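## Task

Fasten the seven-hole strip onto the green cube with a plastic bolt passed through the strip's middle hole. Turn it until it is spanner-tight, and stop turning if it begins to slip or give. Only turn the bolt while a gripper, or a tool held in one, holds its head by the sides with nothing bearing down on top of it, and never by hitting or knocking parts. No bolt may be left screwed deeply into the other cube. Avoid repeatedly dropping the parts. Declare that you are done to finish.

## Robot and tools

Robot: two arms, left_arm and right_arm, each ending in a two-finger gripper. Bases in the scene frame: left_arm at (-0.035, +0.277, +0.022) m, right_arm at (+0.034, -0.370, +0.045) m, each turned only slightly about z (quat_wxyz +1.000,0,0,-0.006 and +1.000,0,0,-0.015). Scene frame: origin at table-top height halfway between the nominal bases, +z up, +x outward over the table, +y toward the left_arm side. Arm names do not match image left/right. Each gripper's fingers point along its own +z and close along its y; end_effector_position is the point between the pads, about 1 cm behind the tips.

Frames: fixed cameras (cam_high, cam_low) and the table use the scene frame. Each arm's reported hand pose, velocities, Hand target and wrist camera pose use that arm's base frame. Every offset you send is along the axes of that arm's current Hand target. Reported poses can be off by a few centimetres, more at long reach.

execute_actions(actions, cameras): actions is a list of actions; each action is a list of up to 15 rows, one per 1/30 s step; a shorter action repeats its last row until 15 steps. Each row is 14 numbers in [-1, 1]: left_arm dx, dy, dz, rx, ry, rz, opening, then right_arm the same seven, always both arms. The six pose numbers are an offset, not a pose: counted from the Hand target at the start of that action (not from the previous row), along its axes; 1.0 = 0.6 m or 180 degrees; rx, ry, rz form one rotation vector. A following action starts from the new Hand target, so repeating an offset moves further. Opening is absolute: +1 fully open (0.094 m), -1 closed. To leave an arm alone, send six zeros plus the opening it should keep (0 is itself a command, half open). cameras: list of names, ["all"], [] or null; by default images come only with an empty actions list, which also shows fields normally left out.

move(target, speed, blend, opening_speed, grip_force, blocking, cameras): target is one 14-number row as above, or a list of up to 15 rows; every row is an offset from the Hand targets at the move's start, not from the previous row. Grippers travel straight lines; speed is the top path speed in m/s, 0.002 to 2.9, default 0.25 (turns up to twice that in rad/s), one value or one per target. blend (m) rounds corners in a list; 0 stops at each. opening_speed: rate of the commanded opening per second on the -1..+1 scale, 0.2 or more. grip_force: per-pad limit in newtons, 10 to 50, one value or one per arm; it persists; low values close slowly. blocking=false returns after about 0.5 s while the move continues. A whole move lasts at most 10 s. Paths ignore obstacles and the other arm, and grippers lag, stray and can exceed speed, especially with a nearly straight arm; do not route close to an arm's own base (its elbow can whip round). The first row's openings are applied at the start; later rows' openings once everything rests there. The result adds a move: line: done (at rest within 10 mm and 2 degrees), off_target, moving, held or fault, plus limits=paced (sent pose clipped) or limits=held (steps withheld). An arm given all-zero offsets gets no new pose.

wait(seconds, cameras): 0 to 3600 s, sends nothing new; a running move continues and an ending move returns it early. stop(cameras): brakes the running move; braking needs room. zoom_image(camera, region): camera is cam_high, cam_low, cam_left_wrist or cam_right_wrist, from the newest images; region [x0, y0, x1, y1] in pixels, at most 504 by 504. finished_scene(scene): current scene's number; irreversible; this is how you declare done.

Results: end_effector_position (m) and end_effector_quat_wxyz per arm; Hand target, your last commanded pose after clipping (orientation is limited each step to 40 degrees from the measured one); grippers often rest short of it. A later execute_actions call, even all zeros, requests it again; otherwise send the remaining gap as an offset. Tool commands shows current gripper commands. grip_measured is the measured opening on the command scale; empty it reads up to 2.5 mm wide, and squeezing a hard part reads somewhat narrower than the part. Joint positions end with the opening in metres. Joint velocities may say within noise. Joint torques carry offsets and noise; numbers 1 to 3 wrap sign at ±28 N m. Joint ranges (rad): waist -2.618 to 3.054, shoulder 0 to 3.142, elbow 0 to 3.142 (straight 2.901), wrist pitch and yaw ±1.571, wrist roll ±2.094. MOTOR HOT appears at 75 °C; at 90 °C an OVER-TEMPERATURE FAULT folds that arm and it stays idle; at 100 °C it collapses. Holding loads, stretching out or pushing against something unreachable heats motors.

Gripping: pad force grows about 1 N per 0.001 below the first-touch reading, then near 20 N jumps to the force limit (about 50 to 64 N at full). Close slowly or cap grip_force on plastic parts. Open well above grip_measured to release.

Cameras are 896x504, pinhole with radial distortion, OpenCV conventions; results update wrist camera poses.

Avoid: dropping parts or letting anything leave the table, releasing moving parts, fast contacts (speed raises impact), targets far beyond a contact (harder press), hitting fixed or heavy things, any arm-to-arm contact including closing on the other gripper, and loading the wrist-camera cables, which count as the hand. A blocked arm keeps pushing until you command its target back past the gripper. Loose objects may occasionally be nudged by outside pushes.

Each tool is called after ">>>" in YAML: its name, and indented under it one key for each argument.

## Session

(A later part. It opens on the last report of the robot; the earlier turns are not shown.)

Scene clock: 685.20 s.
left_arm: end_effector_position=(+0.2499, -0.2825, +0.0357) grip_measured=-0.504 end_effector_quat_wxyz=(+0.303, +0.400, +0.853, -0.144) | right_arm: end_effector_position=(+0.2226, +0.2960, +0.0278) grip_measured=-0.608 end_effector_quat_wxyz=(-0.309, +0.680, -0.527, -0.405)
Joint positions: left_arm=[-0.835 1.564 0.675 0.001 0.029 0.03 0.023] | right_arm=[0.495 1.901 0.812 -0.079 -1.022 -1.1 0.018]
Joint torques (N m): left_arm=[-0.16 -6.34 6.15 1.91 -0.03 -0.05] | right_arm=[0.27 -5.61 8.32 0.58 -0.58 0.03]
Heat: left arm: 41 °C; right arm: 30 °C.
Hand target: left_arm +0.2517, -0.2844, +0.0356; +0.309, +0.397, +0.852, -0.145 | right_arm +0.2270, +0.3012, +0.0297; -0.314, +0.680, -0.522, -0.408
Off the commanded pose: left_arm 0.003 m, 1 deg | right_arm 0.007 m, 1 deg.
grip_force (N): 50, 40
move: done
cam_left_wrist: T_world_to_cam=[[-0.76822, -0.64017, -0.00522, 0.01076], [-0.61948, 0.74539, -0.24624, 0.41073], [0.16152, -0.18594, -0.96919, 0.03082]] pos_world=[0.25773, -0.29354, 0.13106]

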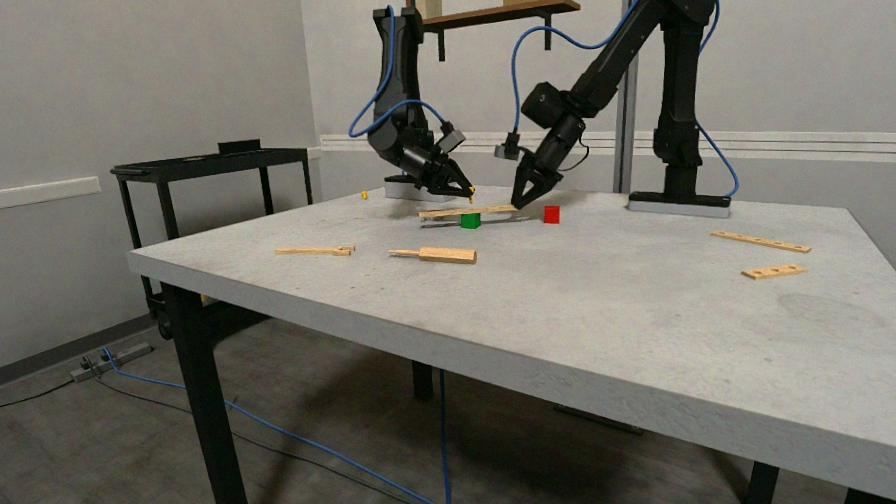

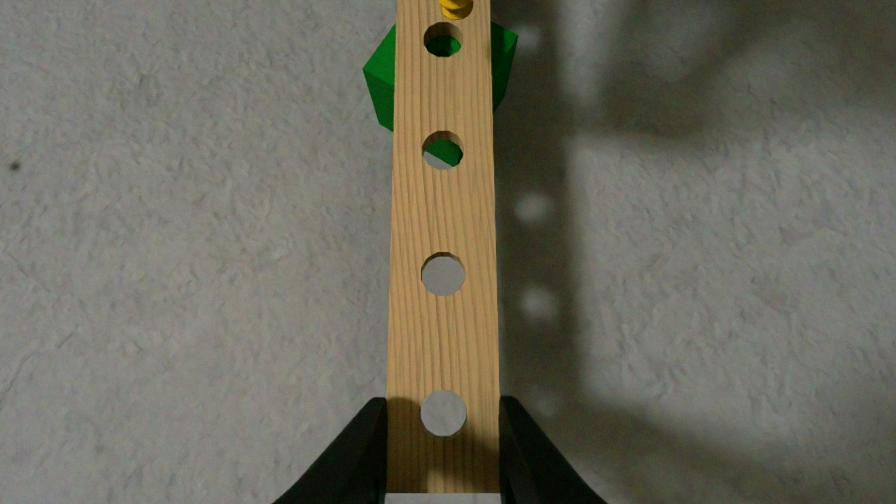

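>>> move:
  target:
    - [0,0,0,0,0,0,-0.65,0.0146,0,0.0081,0,0,0,-0.72]
  speed: 0.05
  cameras: ["cam_low","cam_left_wrist"]

>>> zoom_image:
  camera: "cam_left_wrist"
  region: [390, 0, 490, 80]

Scene clock: 690.10 s.
left_arm: end_effector_position=(+0.2499, -0.2825, +0.0357) grip_measured=-0.504 end_effector_quat_wxyz=(+0.303, +0.400, +0.853, -0.144) | right_arm: end_effector_position=(+0.2254, +0.2975, +0.0192) grip_measured=-0.608 end_effector_quat_wxyz=(-0.312, +0.680, -0.526, -0.404)
Joint positions: left_arm=[-0.835 1.564 0.675 0.001 0.029 0.03 0.023] | right_arm=[0.495 1.936 0.812 -0.036 -1.021 -1.099 0.018]
Joint torques (N m): left_arm=[-0.2 -6.34 5.96 1.9 -0.03 -0.05] | right_arm=[0.34 -5.98 7.24 0.61 -0.59 0.01]
Heat: left arm: 41 °C; right arm: 30 °C.
Hand target: left_arm +0.2517, -0.2844, +0.0356; +0.309, +0.397, +0.852, -0.145 | right_arm +0.2270, +0.3013, +0.0197; -0.314, +0.680, -0.522, -0.408
Off the commanded pose: left_arm 0.003 m, 1 deg | right_arm 0.004 m, 1 deg.
grip_force (N): 50, 40
move: done
cam_left_wrist: T_world_to_cam=[[-0.76822, -0.64017, -0.00522, 0.01076], [-0.61948, 0.74539, -0.24624, 0.41073], [0.16152, -0.18594, -0.96919, 0.03082]] pos_world=[0.25773, -0.29354, 0.13106]

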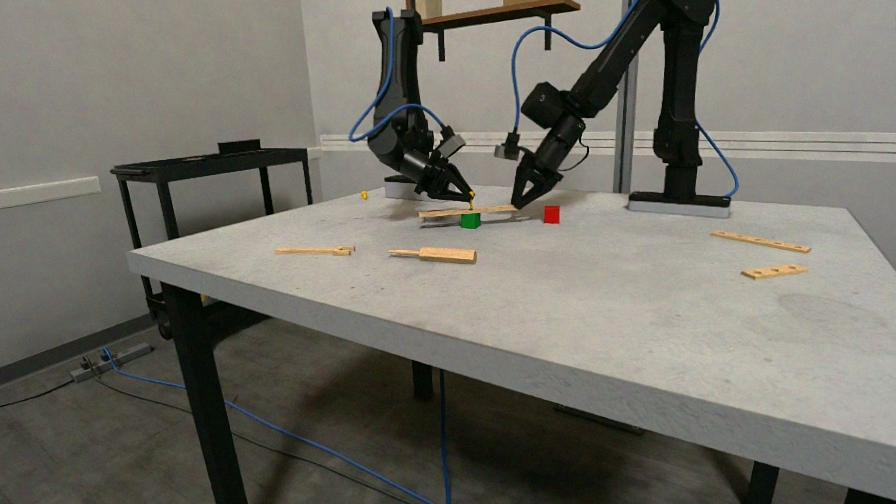

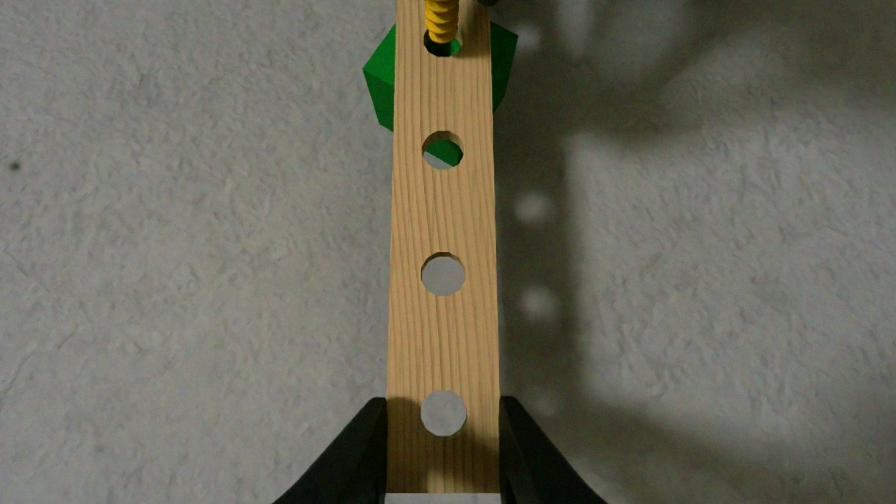

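Scaled by 5.040.

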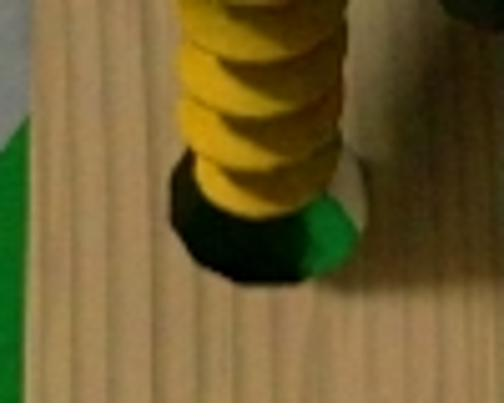

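>>> move:
  target:
    - [0,0,0,0,0,0,-0.65,0.0087,0,0.0049,0,0.006,0,-0.72]
  speed: 0.03
  cameras: ["cam_low","cam_left_wrist"]

>>> zoom_image:
  camera: "cam_left_wrist"
  region: [390, 0, 490, 80]

>>> zoom_image:
  camera: "cam_low"
  region: [440, 170, 510, 230]

Scene clock: 699.07 s.
left_arm: end_effector_position=(+0.2499, -0.2825, +0.0357) grip_measured=-0.504 end_effector_quat_wxyz=(+0.303, +0.400, +0.853, -0.144) | right_arm: end_effector_position=(+0.2256, +0.2970, +0.0138) grip_measured=-0.608 end_effector_quat_wxyz=(-0.307, +0.682, -0.530, -0.399)
Joint positions: left_arm=[-0.835 1.564 0.675 0.001 0.029 0.03 0.023] | right_arm=[0.498 1.947 0.812 -0.033 -1.005 -1.099 0.018]
Joint torques (N m): left_arm=[-0.14 -6.35 6.05 1.89 -0.02 -0.06] | right_arm=[0.5 -5.81 7.34 0.6 -0.57 -0.02]
Heat: left arm: 41 °C; right arm: 30 °C.
Hand target: left_arm +0.2517, -0.2844, +0.0356; +0.309, +0.397, +0.852, -0.145 | right_arm +0.2270, +0.3014, +0.0136; -0.309, +0.684, -0.525, -0.401
Off the commanded pose: left_arm 0.003 m, 1 deg | right_arm 0.005 m, 1 deg.
grip_force (N): 50, 40
move: done
cam_left_wrist: T_world_to_cam=[[-0.76822, -0.64017, -0.00522, 0.01076], [-0.61948, 0.74539, -0.24624, 0.41073], [0.16152, -0.18594, -0.96919, 0.03082]] pos_world=[0.25773, -0.29354, 0.13106]

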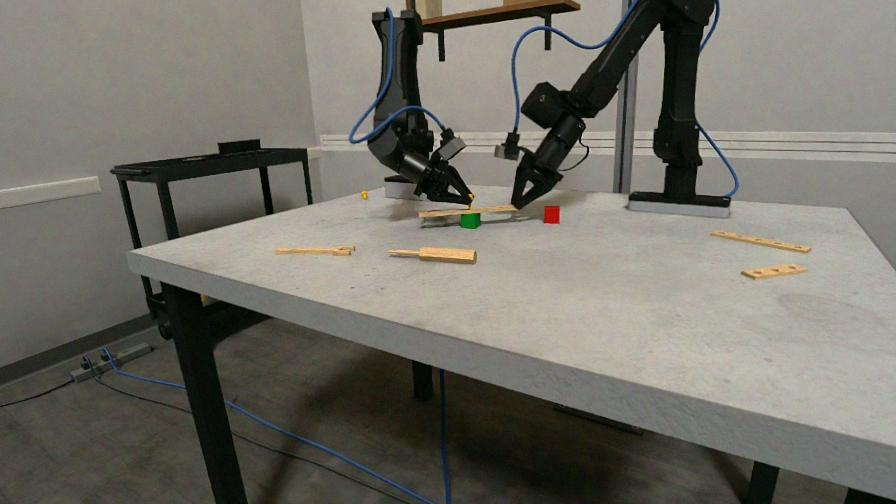

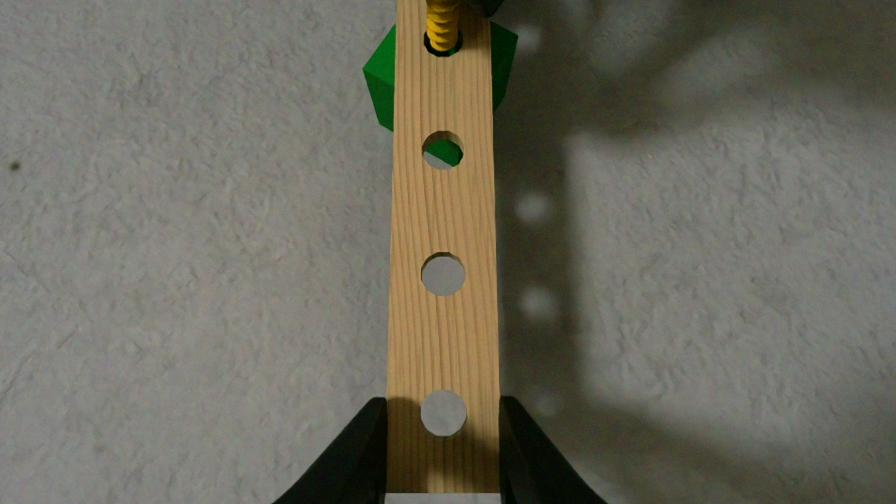

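Scaled by 5.040.

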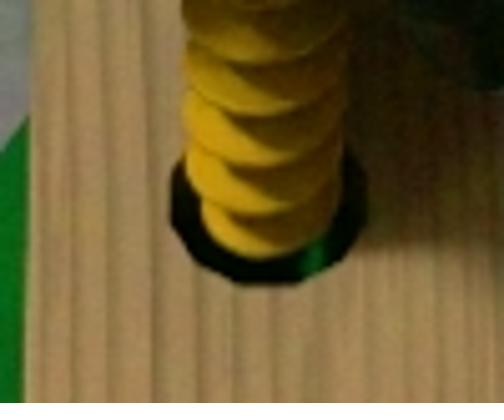

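Scaled by 7.200.

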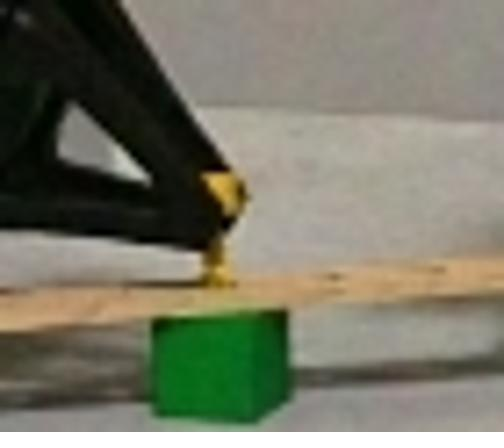

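>>> move:
  target:
    - [0,0,0,0,0,0,-0.65,0.0087,0,0.0049,0,0.006,0,-0.72]
  speed: 0.03
  cameras: ["cam_low","cam_left_wrist"]

>>> zoom_image:
  camera: "cam_left_wrist"
  region: [390, 0, 490, 80]

>>> zoom_image:
  camera: "cam_low"
  region: [440, 170, 510, 230]

Scene clock: 701.70 s.
left_arm: end_effector_position=(+0.2499, -0.2825, +0.0357) grip_measured=-0.504 end_effector_quat_wxyz=(+0.303, +0.400, +0.853, -0.144) | right_arm: end_effector_position=(+0.2243, +0.2977, +0.0090) grip_measured=-0.608 end_effector_quat_wxyz=(-0.302, +0.685, -0.532, -0.395)
Joint positions: left_arm=[-0.835 1.564 0.675 0.001 0.029 0.03 0.023] | right_arm=[0.505 1.957 0.812 -0.029 -0.992 -1.099 0.018]
Joint torques (N m): left_arm=[-0.21 -6.41 6.04 1.91 -0.03 -0.06] | right_arm=[0.38 -5.79 7.47 0.58 -0.49 -0.06]
Heat: left arm: 41 °C; right arm: 30 °C.
Hand target: left_arm +0.2517, -0.2844, +0.0356; +0.309, +0.397, +0.852, -0.145 | right_arm +0.2269, +0.3015, +0.0076; -0.304, +0.688, -0.528, -0.395
Off the commanded pose: left_arm 0.003 m, 1 deg | right_arm 0.005 m, 1 deg.
grip_force (N): 50, 40
move: done
cam_left_wrist: T_world_to_cam=[[-0.76822, -0.64017, -0.00522, 0.01076], [-0.61948, 0.74539, -0.24624, 0.41073], [0.16152, -0.18594, -0.96919, 0.03082]] pos_world=[0.25773, -0.29354, 0.13106]

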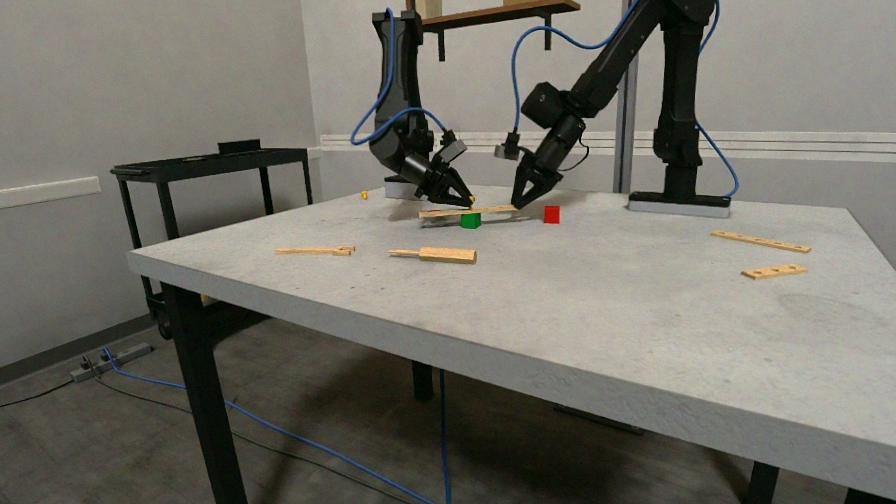

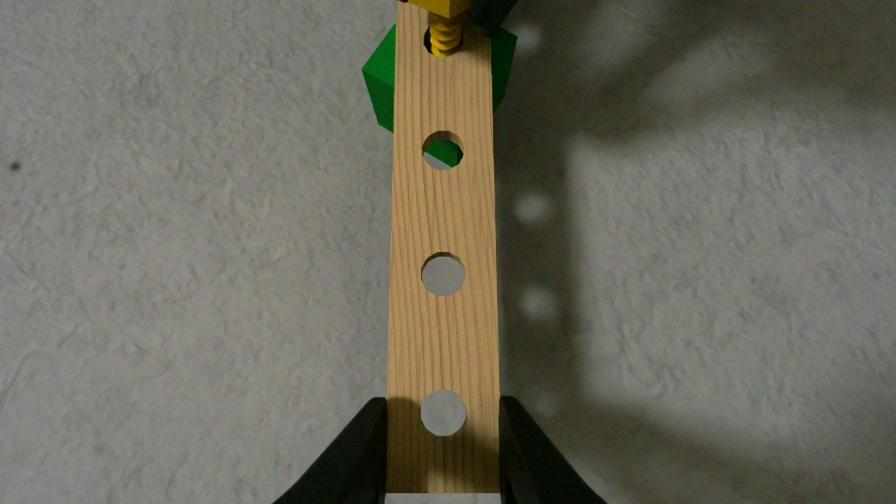

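Scaled by 5.040.

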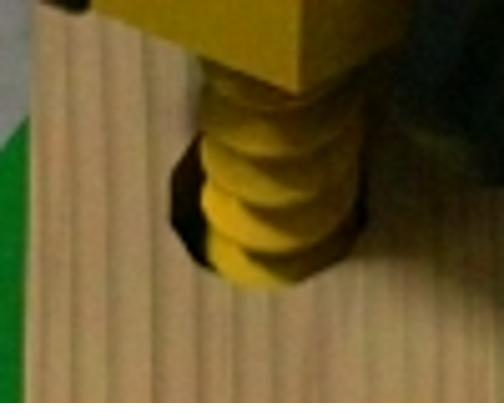

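Scaled by 7.200.

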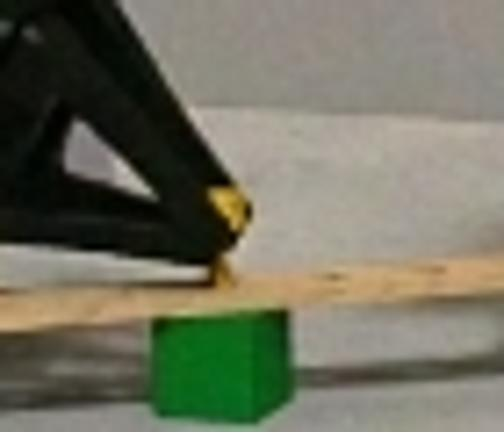

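>>> move:
  target:
    - [0,0,0,0,0,0,-0.65,0.0087,0,0.0049,0,0.006,0,-0.72]
  speed: 0.03
  cameras: ["cam_low","cam_left_wrist"]

>>> zoom_image:
  camera: "cam_left_wrist"
  region: [390, 0, 490, 80]

>>> zoom_image:
  camera: "cam_low"
  region: [440, 170, 510, 230]

Scene clock: 708.23 s.
left_arm: end_effector_position=(+0.2499, -0.2825, +0.0357) grip_measured=-0.504 end_effector_quat_wxyz=(+0.303, +0.400, +0.853, -0.143) | right_arm: end_effector_position=(+0.2243, +0.2989, +0.0084) grip_measured=-0.608 end_effector_quat_wxyz=(-0.304, +0.686, -0.530, -0.395)
Joint positions: left_arm=[-0.835 1.564 0.675 0.001 0.029 0.03 0.023] | right_arm=[0.508 1.96 0.812 -0.02 -0.991 -1.099 0.018]
Joint torques (N m): left_arm=[-0.2 -6.37 6.12 1.89 -0.02 -0.04] | right_arm=[0.5 -5.14 7.61 0.52 -0.29 -0.1]
Heat: left arm: 41 °C; right arm: 30 °C.
Hand target: left_arm +0.2517, -0.2844, +0.0356; +0.309, +0.397, +0.852, -0.145 | right_arm +0.2270, +0.3014, +0.0017; -0.299, +0.692, -0.530, -0.388
Off the commanded pose: left_arm 0.003 m, 1 deg | right_arm 0.008 m, 1 deg.
grip_force (N): 50, 40
move: done
cam_left_wrist: T_world_to_cam=[[-0.76806, -0.64036, -0.00559, 0.01071], [-0.6196, 0.74531, -0.24621, 0.41073], [0.16182, -0.18564, -0.9692, 0.03083]] pos_world=[0.25773, -0.29354, 0.13106]

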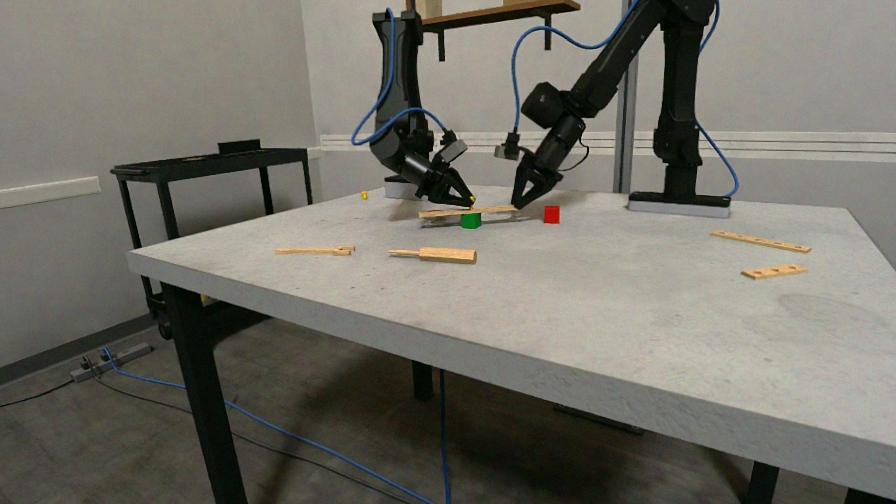

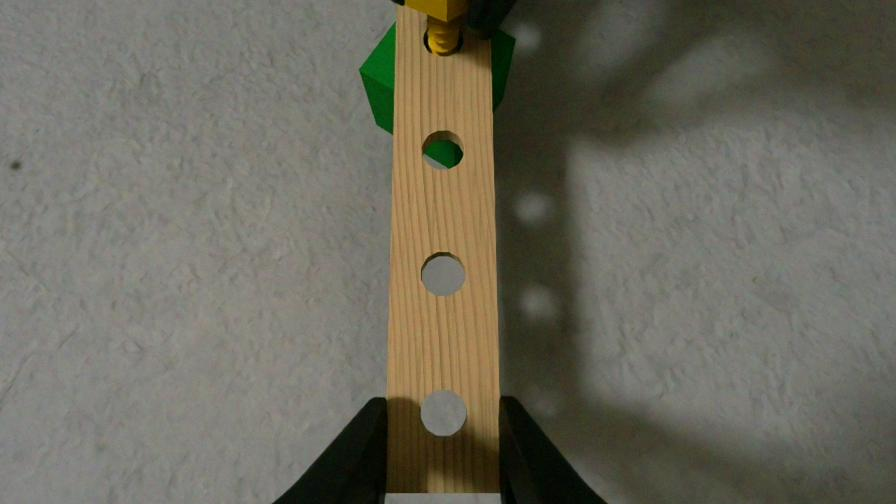

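Scaled by 5.040.

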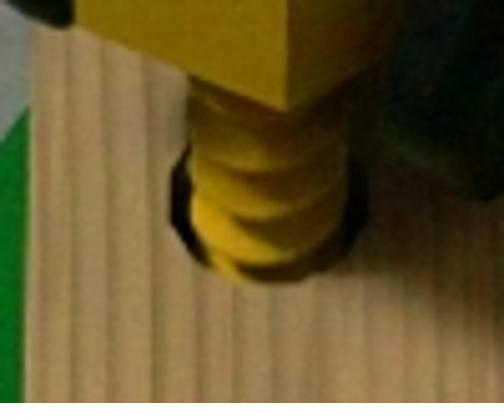

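Scaled by 7.200.

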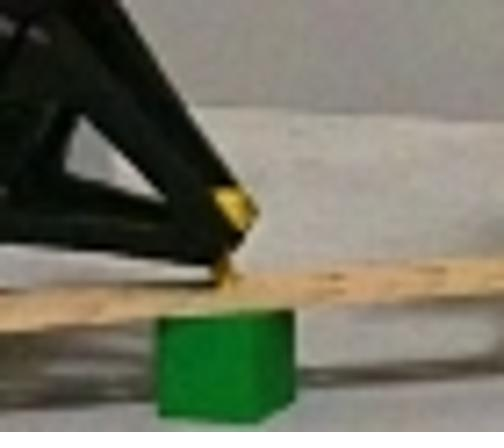

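>>> move:
  target:
    - [0,0,0,0,0,0,-0.65,-0.0073,0,-0.004,0,-0.006,0,-0.72]
  speed: 0.03

>>> move:
  target:
    - [0,0,0,0,0,0,-0.65,0,0,0,0,0,0,-0.35]
  opening_speed: 0.3
  cameras: ["cam_low","cam_left_wrist"]

>>> zoom_image:
  camera: "cam_left_wrist"
  region: [390, 0, 490, 80]

>>> zoom_image:
  camera: "cam_low"
  region: [440, 170, 510, 230]

Scene clock: 713.00 s.
left_arm: end_effector_position=(+0.2499, -0.2825, +0.0357) grip_measured=-0.504 end_effector_quat_wxyz=(+0.303, +0.400, +0.853, -0.143) | right_arm: end_effector_position=(+0.2244, +0.2990, +0.0086) grip_measured=-0.608 end_effector_quat_wxyz=(-0.304, +0.686, -0.529, -0.395)
Joint positions: left_arm=[-0.835 1.564 0.675 0.001 0.029 0.03 0.023] | right_arm=[0.508 1.96 0.812 -0.018 -0.992 -1.099 0.018]
Joint torques (N m): left_arm=[-0.21 -6.32 6.05 1.9 -0.03 -0.04] | right_arm=[0.14 -5.76 7.36 0.54 -0.49 -0.06]
Heat: left arm: 41 °C; right arm: 30 °C.
Hand target: left_arm +0.2517, -0.2844, +0.0356; +0.309, +0.397, +0.852, -0.145 | right_arm +0.2270, +0.3016, +0.0067; -0.304, +0.688, -0.528, -0.395
Off the commanded pose: left_arm 0.003 m, 1 deg | right_arm 0.004 m, 0 deg.
grip_force (N): 50, 40
move: done

Scene clock: 714.43 s.
left_arm: end_effector_position=(+0.2500, -0.2825, +0.0357) grip_measured=-0.504 end_effector_quat_wxyz=(+0.303, +0.399, +0.853, -0.144) | right_arm: end_effector_position=(+0.2250, +0.2986, +0.0072) grip_measured=-0.352 end_effector_quat_wxyz=(-0.303, +0.687, -0.531, -0.392)
Joint positions: left_arm=[-0.835 1.564 0.675 0.001 0.029 0.03 0.023] | right_arm=[0.508 1.961 0.812 -0.018 -0.985 -1.099 0.03]
Joint torques (N m): left_arm=[-0.23 -6.3 6.11 1.9 -0.03 -0.04] | right_arm=[0.14 -5.86 7.35 0.54 -0.56 -0.05]
Heat: left arm: 41 °C; right arm: 30 °C.
Hand target: left_arm +0.2517, -0.2844, +0.0356; +0.309, +0.397, +0.852, -0.145 | right_arm +0.2270, +0.3016, +0.0066; -0.304, +0.688, -0.528, -0.395
Off the commanded pose: left_arm 0.003 m, 1 deg | right_arm 0.004 m, 1 deg.
grip_force (N): 50, 40
move: done
cam_left_wrist: T_world_to_cam=[[-0.76806, -0.64036, -0.00563, 0.0108], [-0.61952, 0.74523, -0.24663, 0.41081], [0.16212, -0.18594, -0.96909, 0.03063]] pos_world=[0.25783, -0.29354, 0.13106]

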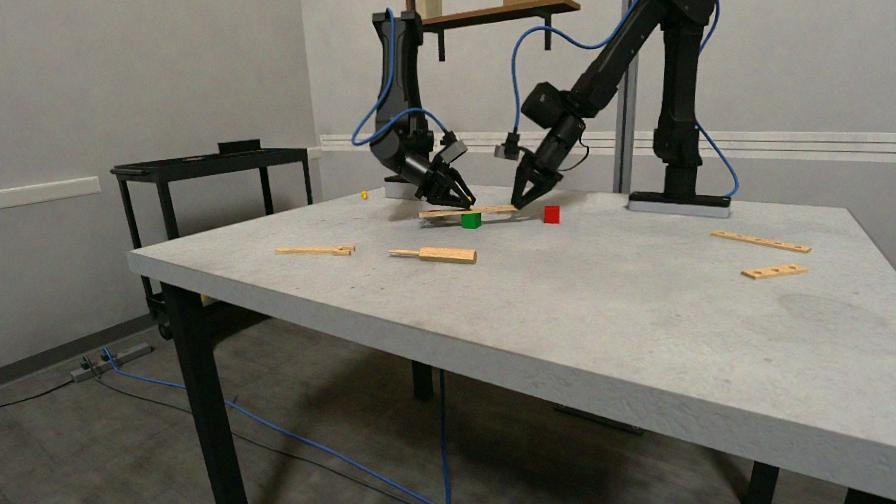

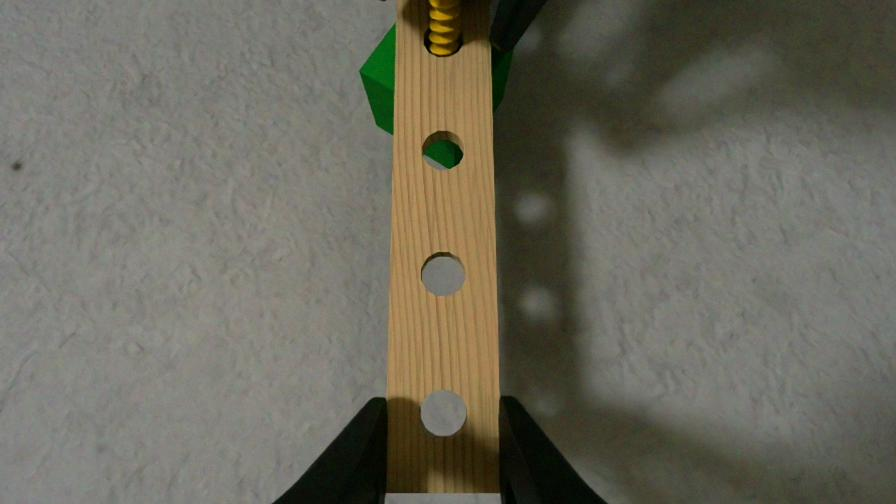

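Scaled by 5.040.

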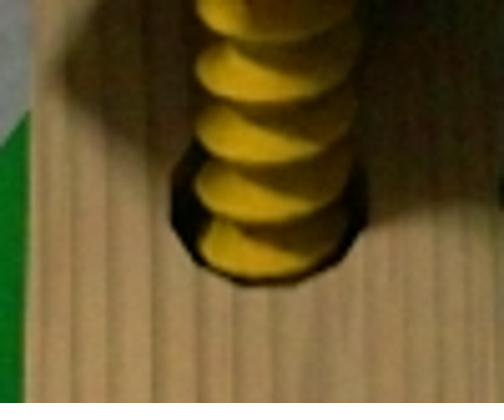

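Scaled by 7.200.

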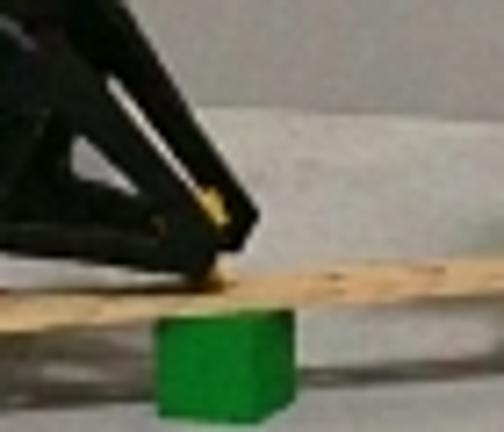

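>>> move:
  target:
    - [0,0,0,0,0,0,-0.65,0,0,0,0,0,0,0.0]
  opening_speed: 0.5

>>> move:
  target:
    - [0,0,0,0,0,0,-0.65,-0.03,0,-0.14,0,0,0,0.0]
  speed: 0.06
  cameras: ["cam_low","cam_left_wrist","cam_right_wrist"]

>>> zoom_image:
  camera: "cam_low"
  region: [430, 150, 530, 230]

Scene clock: 718.80 s.
left_arm: end_effector_position=(+0.2500, -0.2825, +0.0357) grip_measured=-0.504 end_effector_quat_wxyz=(+0.303, +0.399, +0.853, -0.144) | right_arm: end_effector_position=(+0.2250, +0.2986, +0.0072) grip_measured=-0.002 end_effector_quat_wxyz=(-0.303, +0.687, -0.531, -0.392)
Joint positions: left_arm=[-0.835 1.564 0.675 0.001 0.029 0.03 0.023] | right_arm=[0.508 1.961 0.812 -0.018 -0.985 -1.099 0.047]
Joint torques (N m): left_arm=[-0.17 -6.38 6.04 1.9 -0.01 -0.05] | right_arm=[0.14 -5.87 7.35 0.54 -0.55 -0.05]
Heat: left arm: 41 °C; right arm: 30 °C.
Hand target: left_arm +0.2517, -0.2844, +0.0356; +0.309, +0.397, +0.852, -0.145 | right_arm +0.2270, +0.3016, +0.0066; -0.304, +0.688, -0.528, -0.395
Off the commanded pose: left_arm 0.003 m, 1 deg | right_arm 0.004 m, 1 deg.
grip_force (N): 50, 40
move: done

Scene clock: 721.07 s.
left_arm: end_effector_position=(+0.2500, -0.2825, +0.0357) grip_measured=-0.504 end_effector_quat_wxyz=(+0.303, +0.399, +0.853, -0.144) | right_arm: end_effector_position=(+0.2353, +0.2360, +0.0478) grip_measured=-0.002 end_effector_quat_wxyz=(-0.281, +0.687, -0.541, -0.395)
Joint positions: left_arm=[-0.835 1.564 0.675 0.001 0.029 0.03 0.023] | right_arm=[0.307 1.855 0.935 -0.617 -1.011 -1.481 0.047]
Joint torques (N m): left_arm=[-0.21 -6.28 6.12 1.87 -0.02 -0.06] | right_arm=[-0.42 -8.61 8.91 -0.01 -0.87 -0.08]
Heat: left arm: 41 °C; right arm: 30 °C.
Hand target: left_arm +0.2517, -0.2844, +0.0356; +0.309, +0.397, +0.852, -0.145 | right_arm +0.2433, +0.2402, +0.0646; -0.304, +0.688, -0.528, -0.395
Off the commanded pose: left_arm 0.003 m, 1 deg | right_arm 0.019 m, 3 deg.
grip_force (N): 50, 40
move: off_target (right_arm)
cam_left_wrist: T_world_to_cam=[[-0.76806, -0.64036, -0.00563, 0.0108], [-0.61952, 0.74523, -0.24663, 0.41081], [0.16212, -0.18594, -0.96909, 0.03063]] pos_world=[0.25783, -0.29354, 0.13106]
cam_right_wrist: T_world_to_cam=[[0.9579, 0.2811, -0.05841, -0.28657], [0.20097, -0.80179, -0.5628, 0.20723], [-0.20504, 0.52737, -0.82452, 0.04793]] pos_world=[0.24269, 0.22143, 0.13942]

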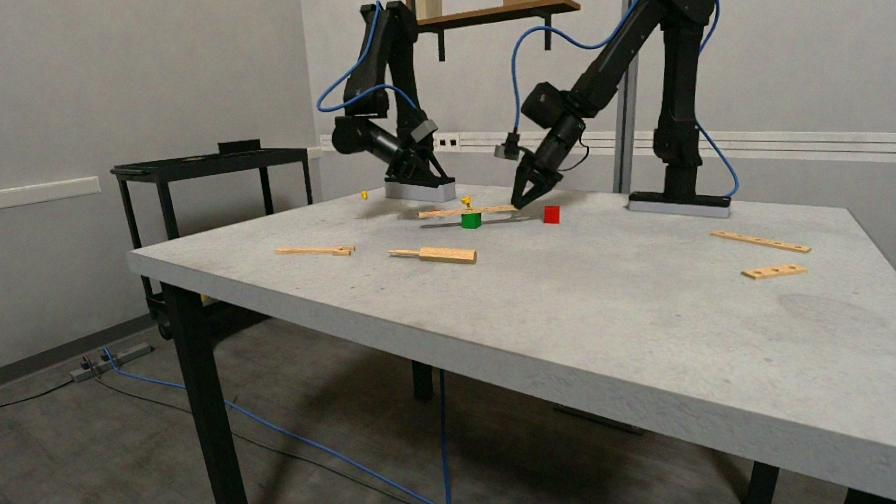

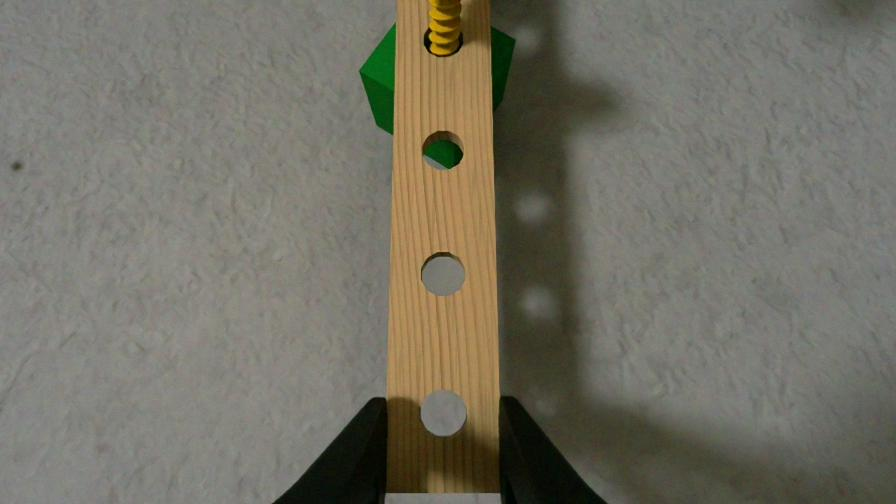

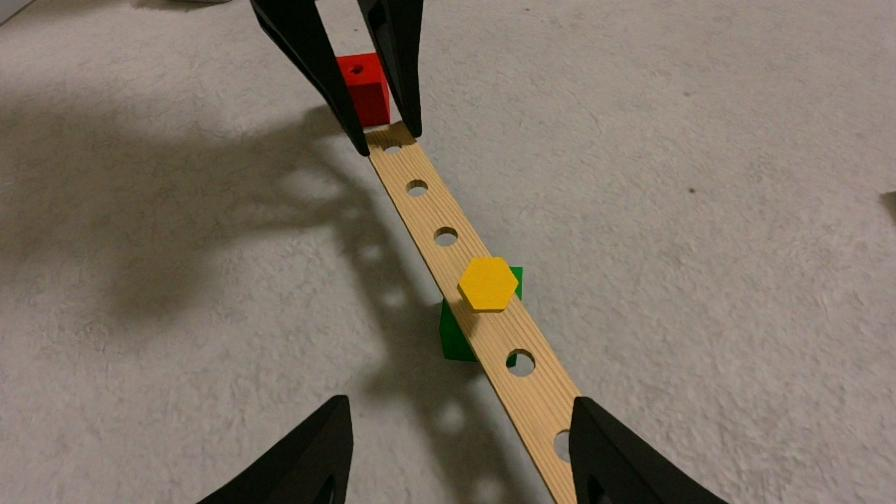

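Scaled by 5.040.

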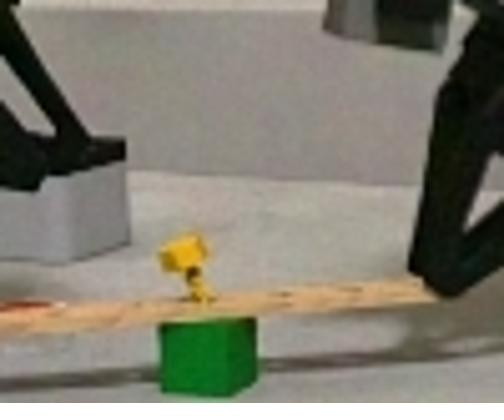

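>>> move:
  target:
    - [0,0,0,0,0,0,-0.65,-0.0864,0,-0.0503,0,0,0,0.0]
    - [0,0,0,0,0,0,-0.65,-0.1008,0.0082,0.0572,0.2169,0.2827,0.3757,0.0]
  speed: [0.1,0.15]
  cameras: ["cam_low","cam_right_wrist","cam_high"]

>>> zoom_image:
  camera: "cam_low"
  region: [430, 130, 530, 230]

Scene clock: 743.40 s.
left_arm: end_effector_position=(+0.2500, -0.2825, +0.0357) grip_measured=-0.504 end_effector_quat_wxyz=(+0.303, +0.399, +0.853, -0.144) | right_arm: end_effector_position=(+0.2182, +0.2920, +0.0970) grip_measured=-0.002 end_effector_quat_wxyz=(-0.007, -0.259, +0.966, +0.000)
Joint positions: left_arm=[-0.835 1.564 0.675 0.001 0.029 0.03 0.023] | right_arm=[0.921 1.942 1.634 -1.274 -0.01 0.396 0.047]
Joint torques (N m): left_arm=[-0.16 -6.32 6.02 1.89 -0.02 -0.06] | right_arm=[0.25 -7.06 10.67 -0.02 0.13 0.04]
Heat: left arm: 41 °C; right arm: 30 °C.
Hand target: left_arm +0.2517, -0.2844, +0.0356; +0.309, +0.397, +0.852, -0.145 | right_arm +0.2230, +0.2970, +0.0995; +0.001, -0.259, +0.966, -0.002
Off the commanded pose: left_arm 0.003 m, 1 deg | right_arm 0.007 m, 1 deg.
grip_force (N): 50, 40
move: done
cam_right_wrist: T_world_to_cam=[[0.50053, -0.86499, -0.03564, 0.14917], [-0.78027, -0.46858, 0.41426, 0.30523], [-0.37502, -0.17954, -0.90946, 0.30723]] pos_world=[0.27871, 0.32721, 0.15829]
Images, in order (width x height): cam_high 896x504, cam_low 896x504, cam_right_wrist 896x504.

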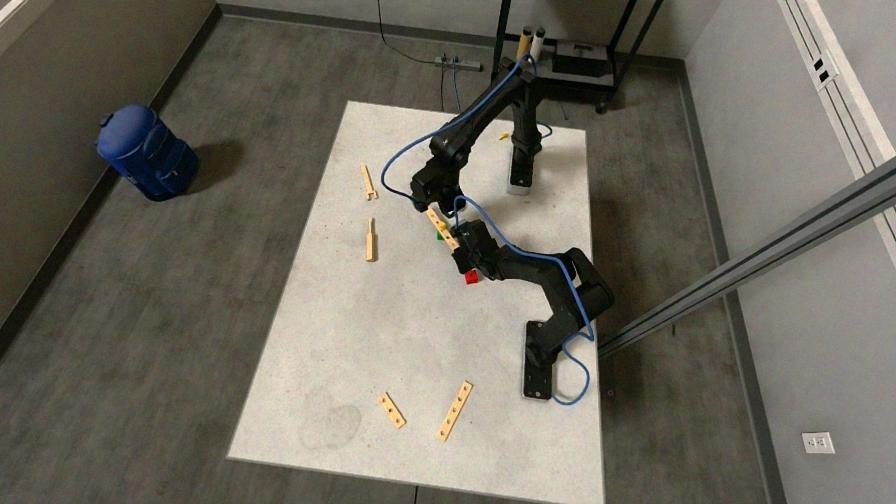

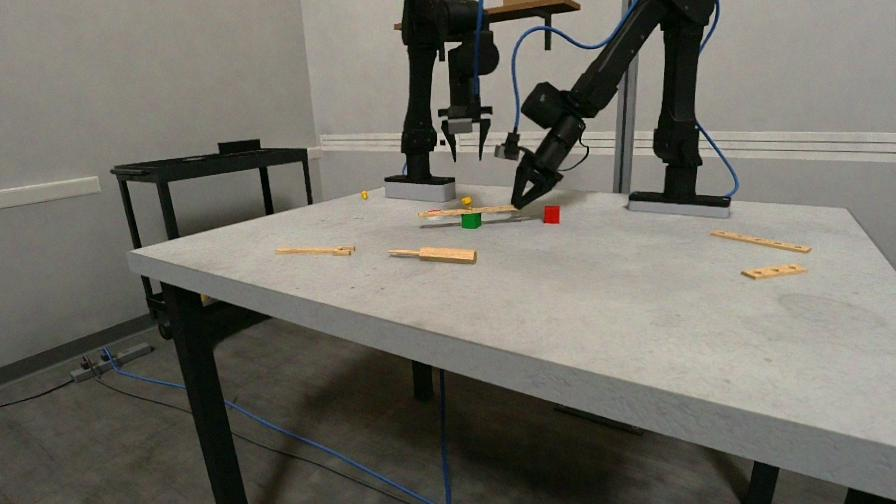

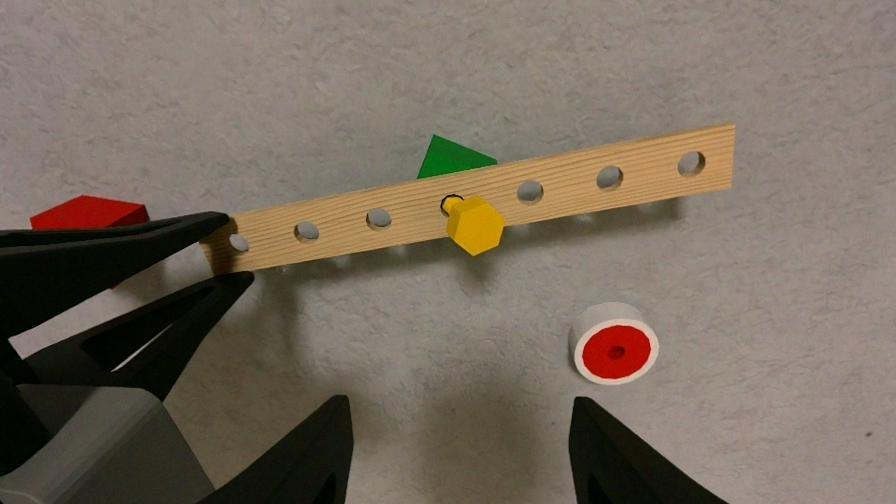

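Scaled by 5.040.

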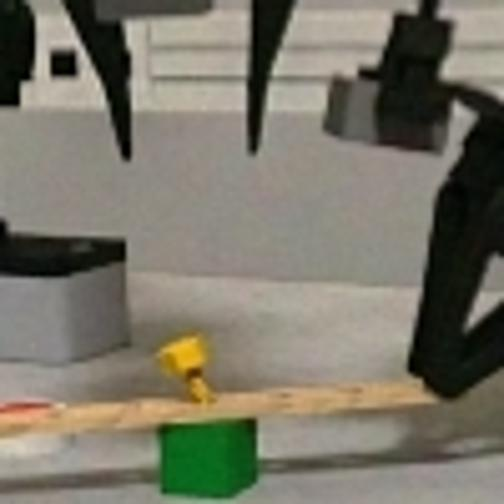

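>>> move:
  target:
    - [0,0,0,0,0,0,-0.65,-0.001,0.0052,0.0992,0,0,0,0.0]
  speed: 0.1
  cameras: ["cam_low","cam_right_wrist"]

>>> zoom_image:
  camera: "cam_low"
  region: [430, 130, 530, 230]

Scene clock: 757.07 s.
left_arm: end_effector_position=(+0.2500, -0.2825, +0.0357) grip_measured=-0.504 end_effector_quat_wxyz=(+0.303, +0.399, +0.853, -0.144) | right_arm: end_effector_position=(+0.2229, +0.3013, +0.0475) grip_measured=-0.002 end_effector_quat_wxyz=(+0.001, -0.259, +0.966, +0.007)
Joint positions: left_arm=[-0.835 1.564 0.675 0.001 0.029 0.03 0.023] | right_arm=[0.927 1.991 1.504 -1.073 -0.009 0.403 0.047]
Joint torques (N m): left_arm=[-0.21 -6.26 6.08 1.91 -0.03 -0.05] | right_arm=[0.38 -7.75 6.22 0.15 0.13 0.04]
Heat: left arm: 41 °C; right arm: 30 °C.
Hand target: left_arm +0.2517, -0.2844, +0.0356; +0.309, +0.397, +0.852, -0.145 | right_arm +0.2221, +0.2998, +0.0399; +0.001, -0.259, +0.966, -0.002
Off the commanded pose: left_arm 0.003 m, 1 deg | right_arm 0.008 m, 1 deg.
grip_force (N): 50, 40
move: done
cam_right_wrist: T_world_to_cam=[[0.50006, -0.86489, -0.04372, 0.15361], [-0.78625, -0.47459, 0.39569, 0.33781], [-0.36298, -0.1635, -0.91734, 0.25857]] pos_world=[0.28264, 0.33545, 0.11024]

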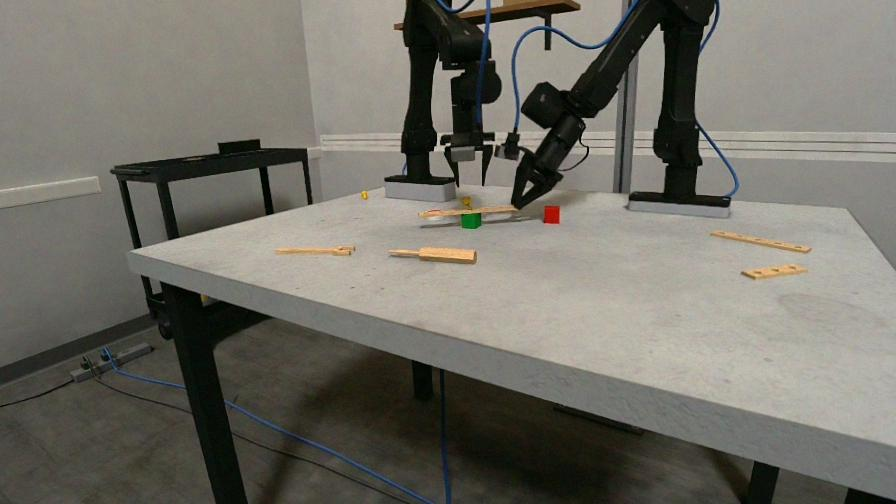

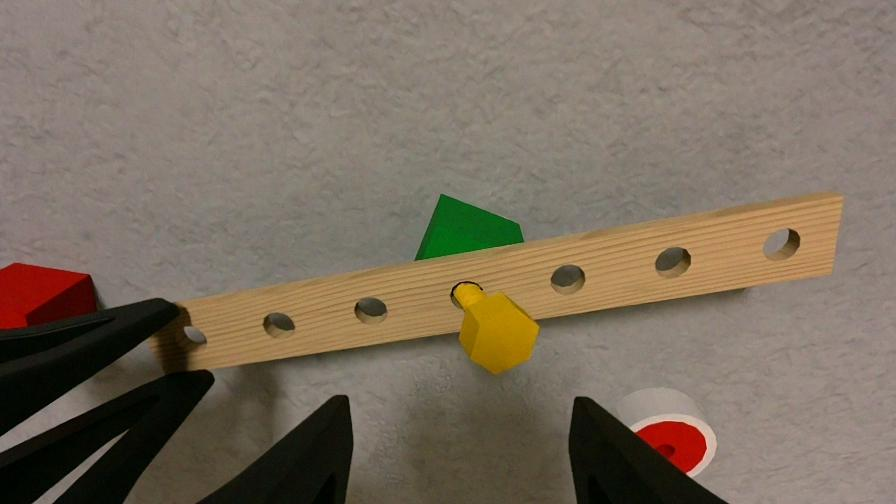

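Scaled by 5.040.

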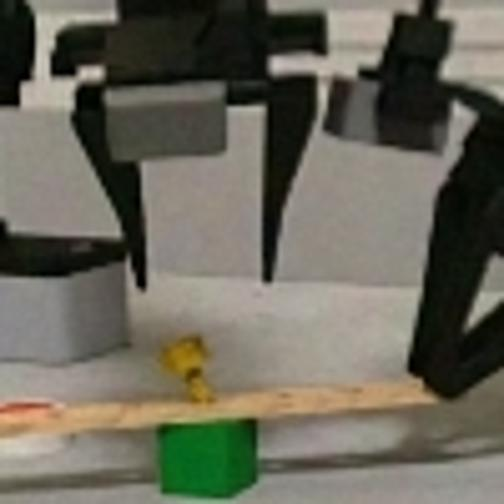

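>>> execute_actions:
  actions: []
  cameras: ["cam_right_wrist","cam_left_wrist"]

Scene clock: 770.43 s.
left_arm: end_effector_position=(+0.2500, -0.2825, +0.0357) grip_measured=-0.504 end_effector_quat_wxyz=(+0.303, +0.399, +0.853, -0.144) | right_arm: end_effector_position=(+0.2231, +0.3016, +0.0475) grip_measured=-0.002 end_effector_quat_wxyz=(+0.002, -0.259, +0.966, +0.007)
Joint positions: left_arm=[-0.835 1.564 0.675 0.001 0.029 0.03 0.023] | right_arm=[0.927 1.991 1.504 -1.071 -0.009 0.403 0.047]
Joint velocities: within noise
Joint torques (N m): left_arm=[-0.18 -6.23 6 1.89 -0.03 -0.04] | right_arm=[0.36 -7.71 6.23 0.16 0.13 0.04]
Heat: left arm: 42 °C; right arm: 29 °C.
Hand target: left_arm +0.2517, -0.2844, +0.0356; +0.309, +0.397, +0.852, -0.145 | right_arm +0.2221, +0.2998, +0.0399; +0.001, -0.259, +0.966, -0.002
Tool commands: left_gripper/opening=-0.65 right_gripper/opening=+0.0
Off the commanded pose: left_arm 0.003 m, 1 deg | right_arm 0.008 m, 1 deg.
grip_force (N): 50, 40
camera_calibration:
cam_left_wrist: T_world_to_cam=[[-0.76806, -0.64036, -0.00563, 0.0108], [-0.61952, 0.74523, -0.24663, 0.41081], [0.16212, -0.18594, -0.96909, 0.03063]] pos_world=[0.25783, -0.29354, 0.13106]
cam_right_wrist: T_world_to_cam=[[0.50009, -0.86484, -0.04432, 0.15381], [-0.7866, -0.47506, 0.39444, 0.33847], [-0.36218, -0.1624, -0.91785, 0.25824]] pos_world=[0.28285, 0.33575, 0.11034]
Images, in order (width x height): cam_left_wrist 896x504, cam_right_wrist 896x504.

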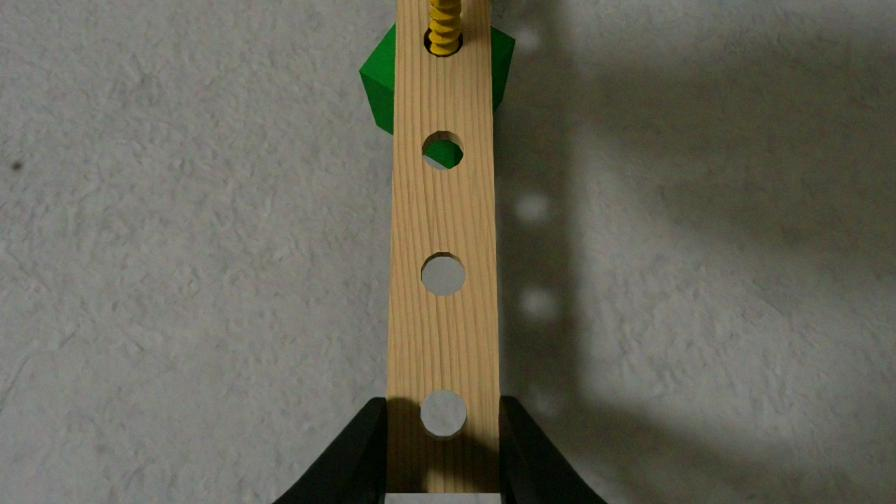

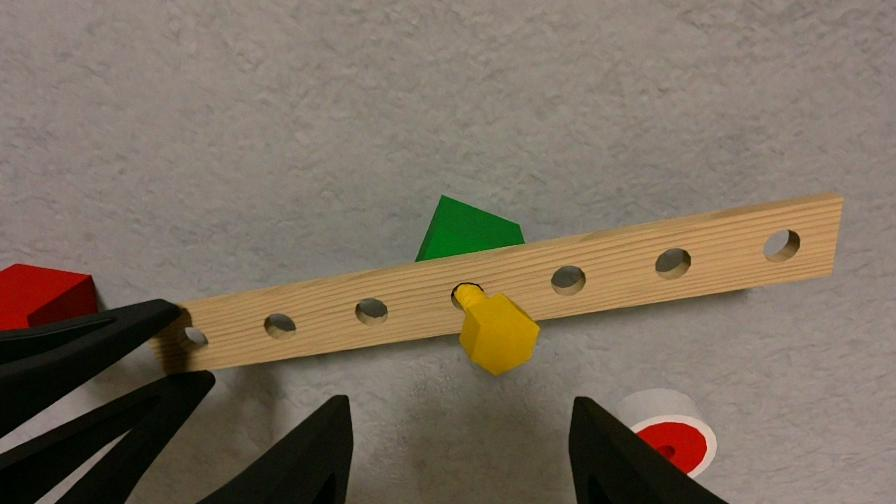

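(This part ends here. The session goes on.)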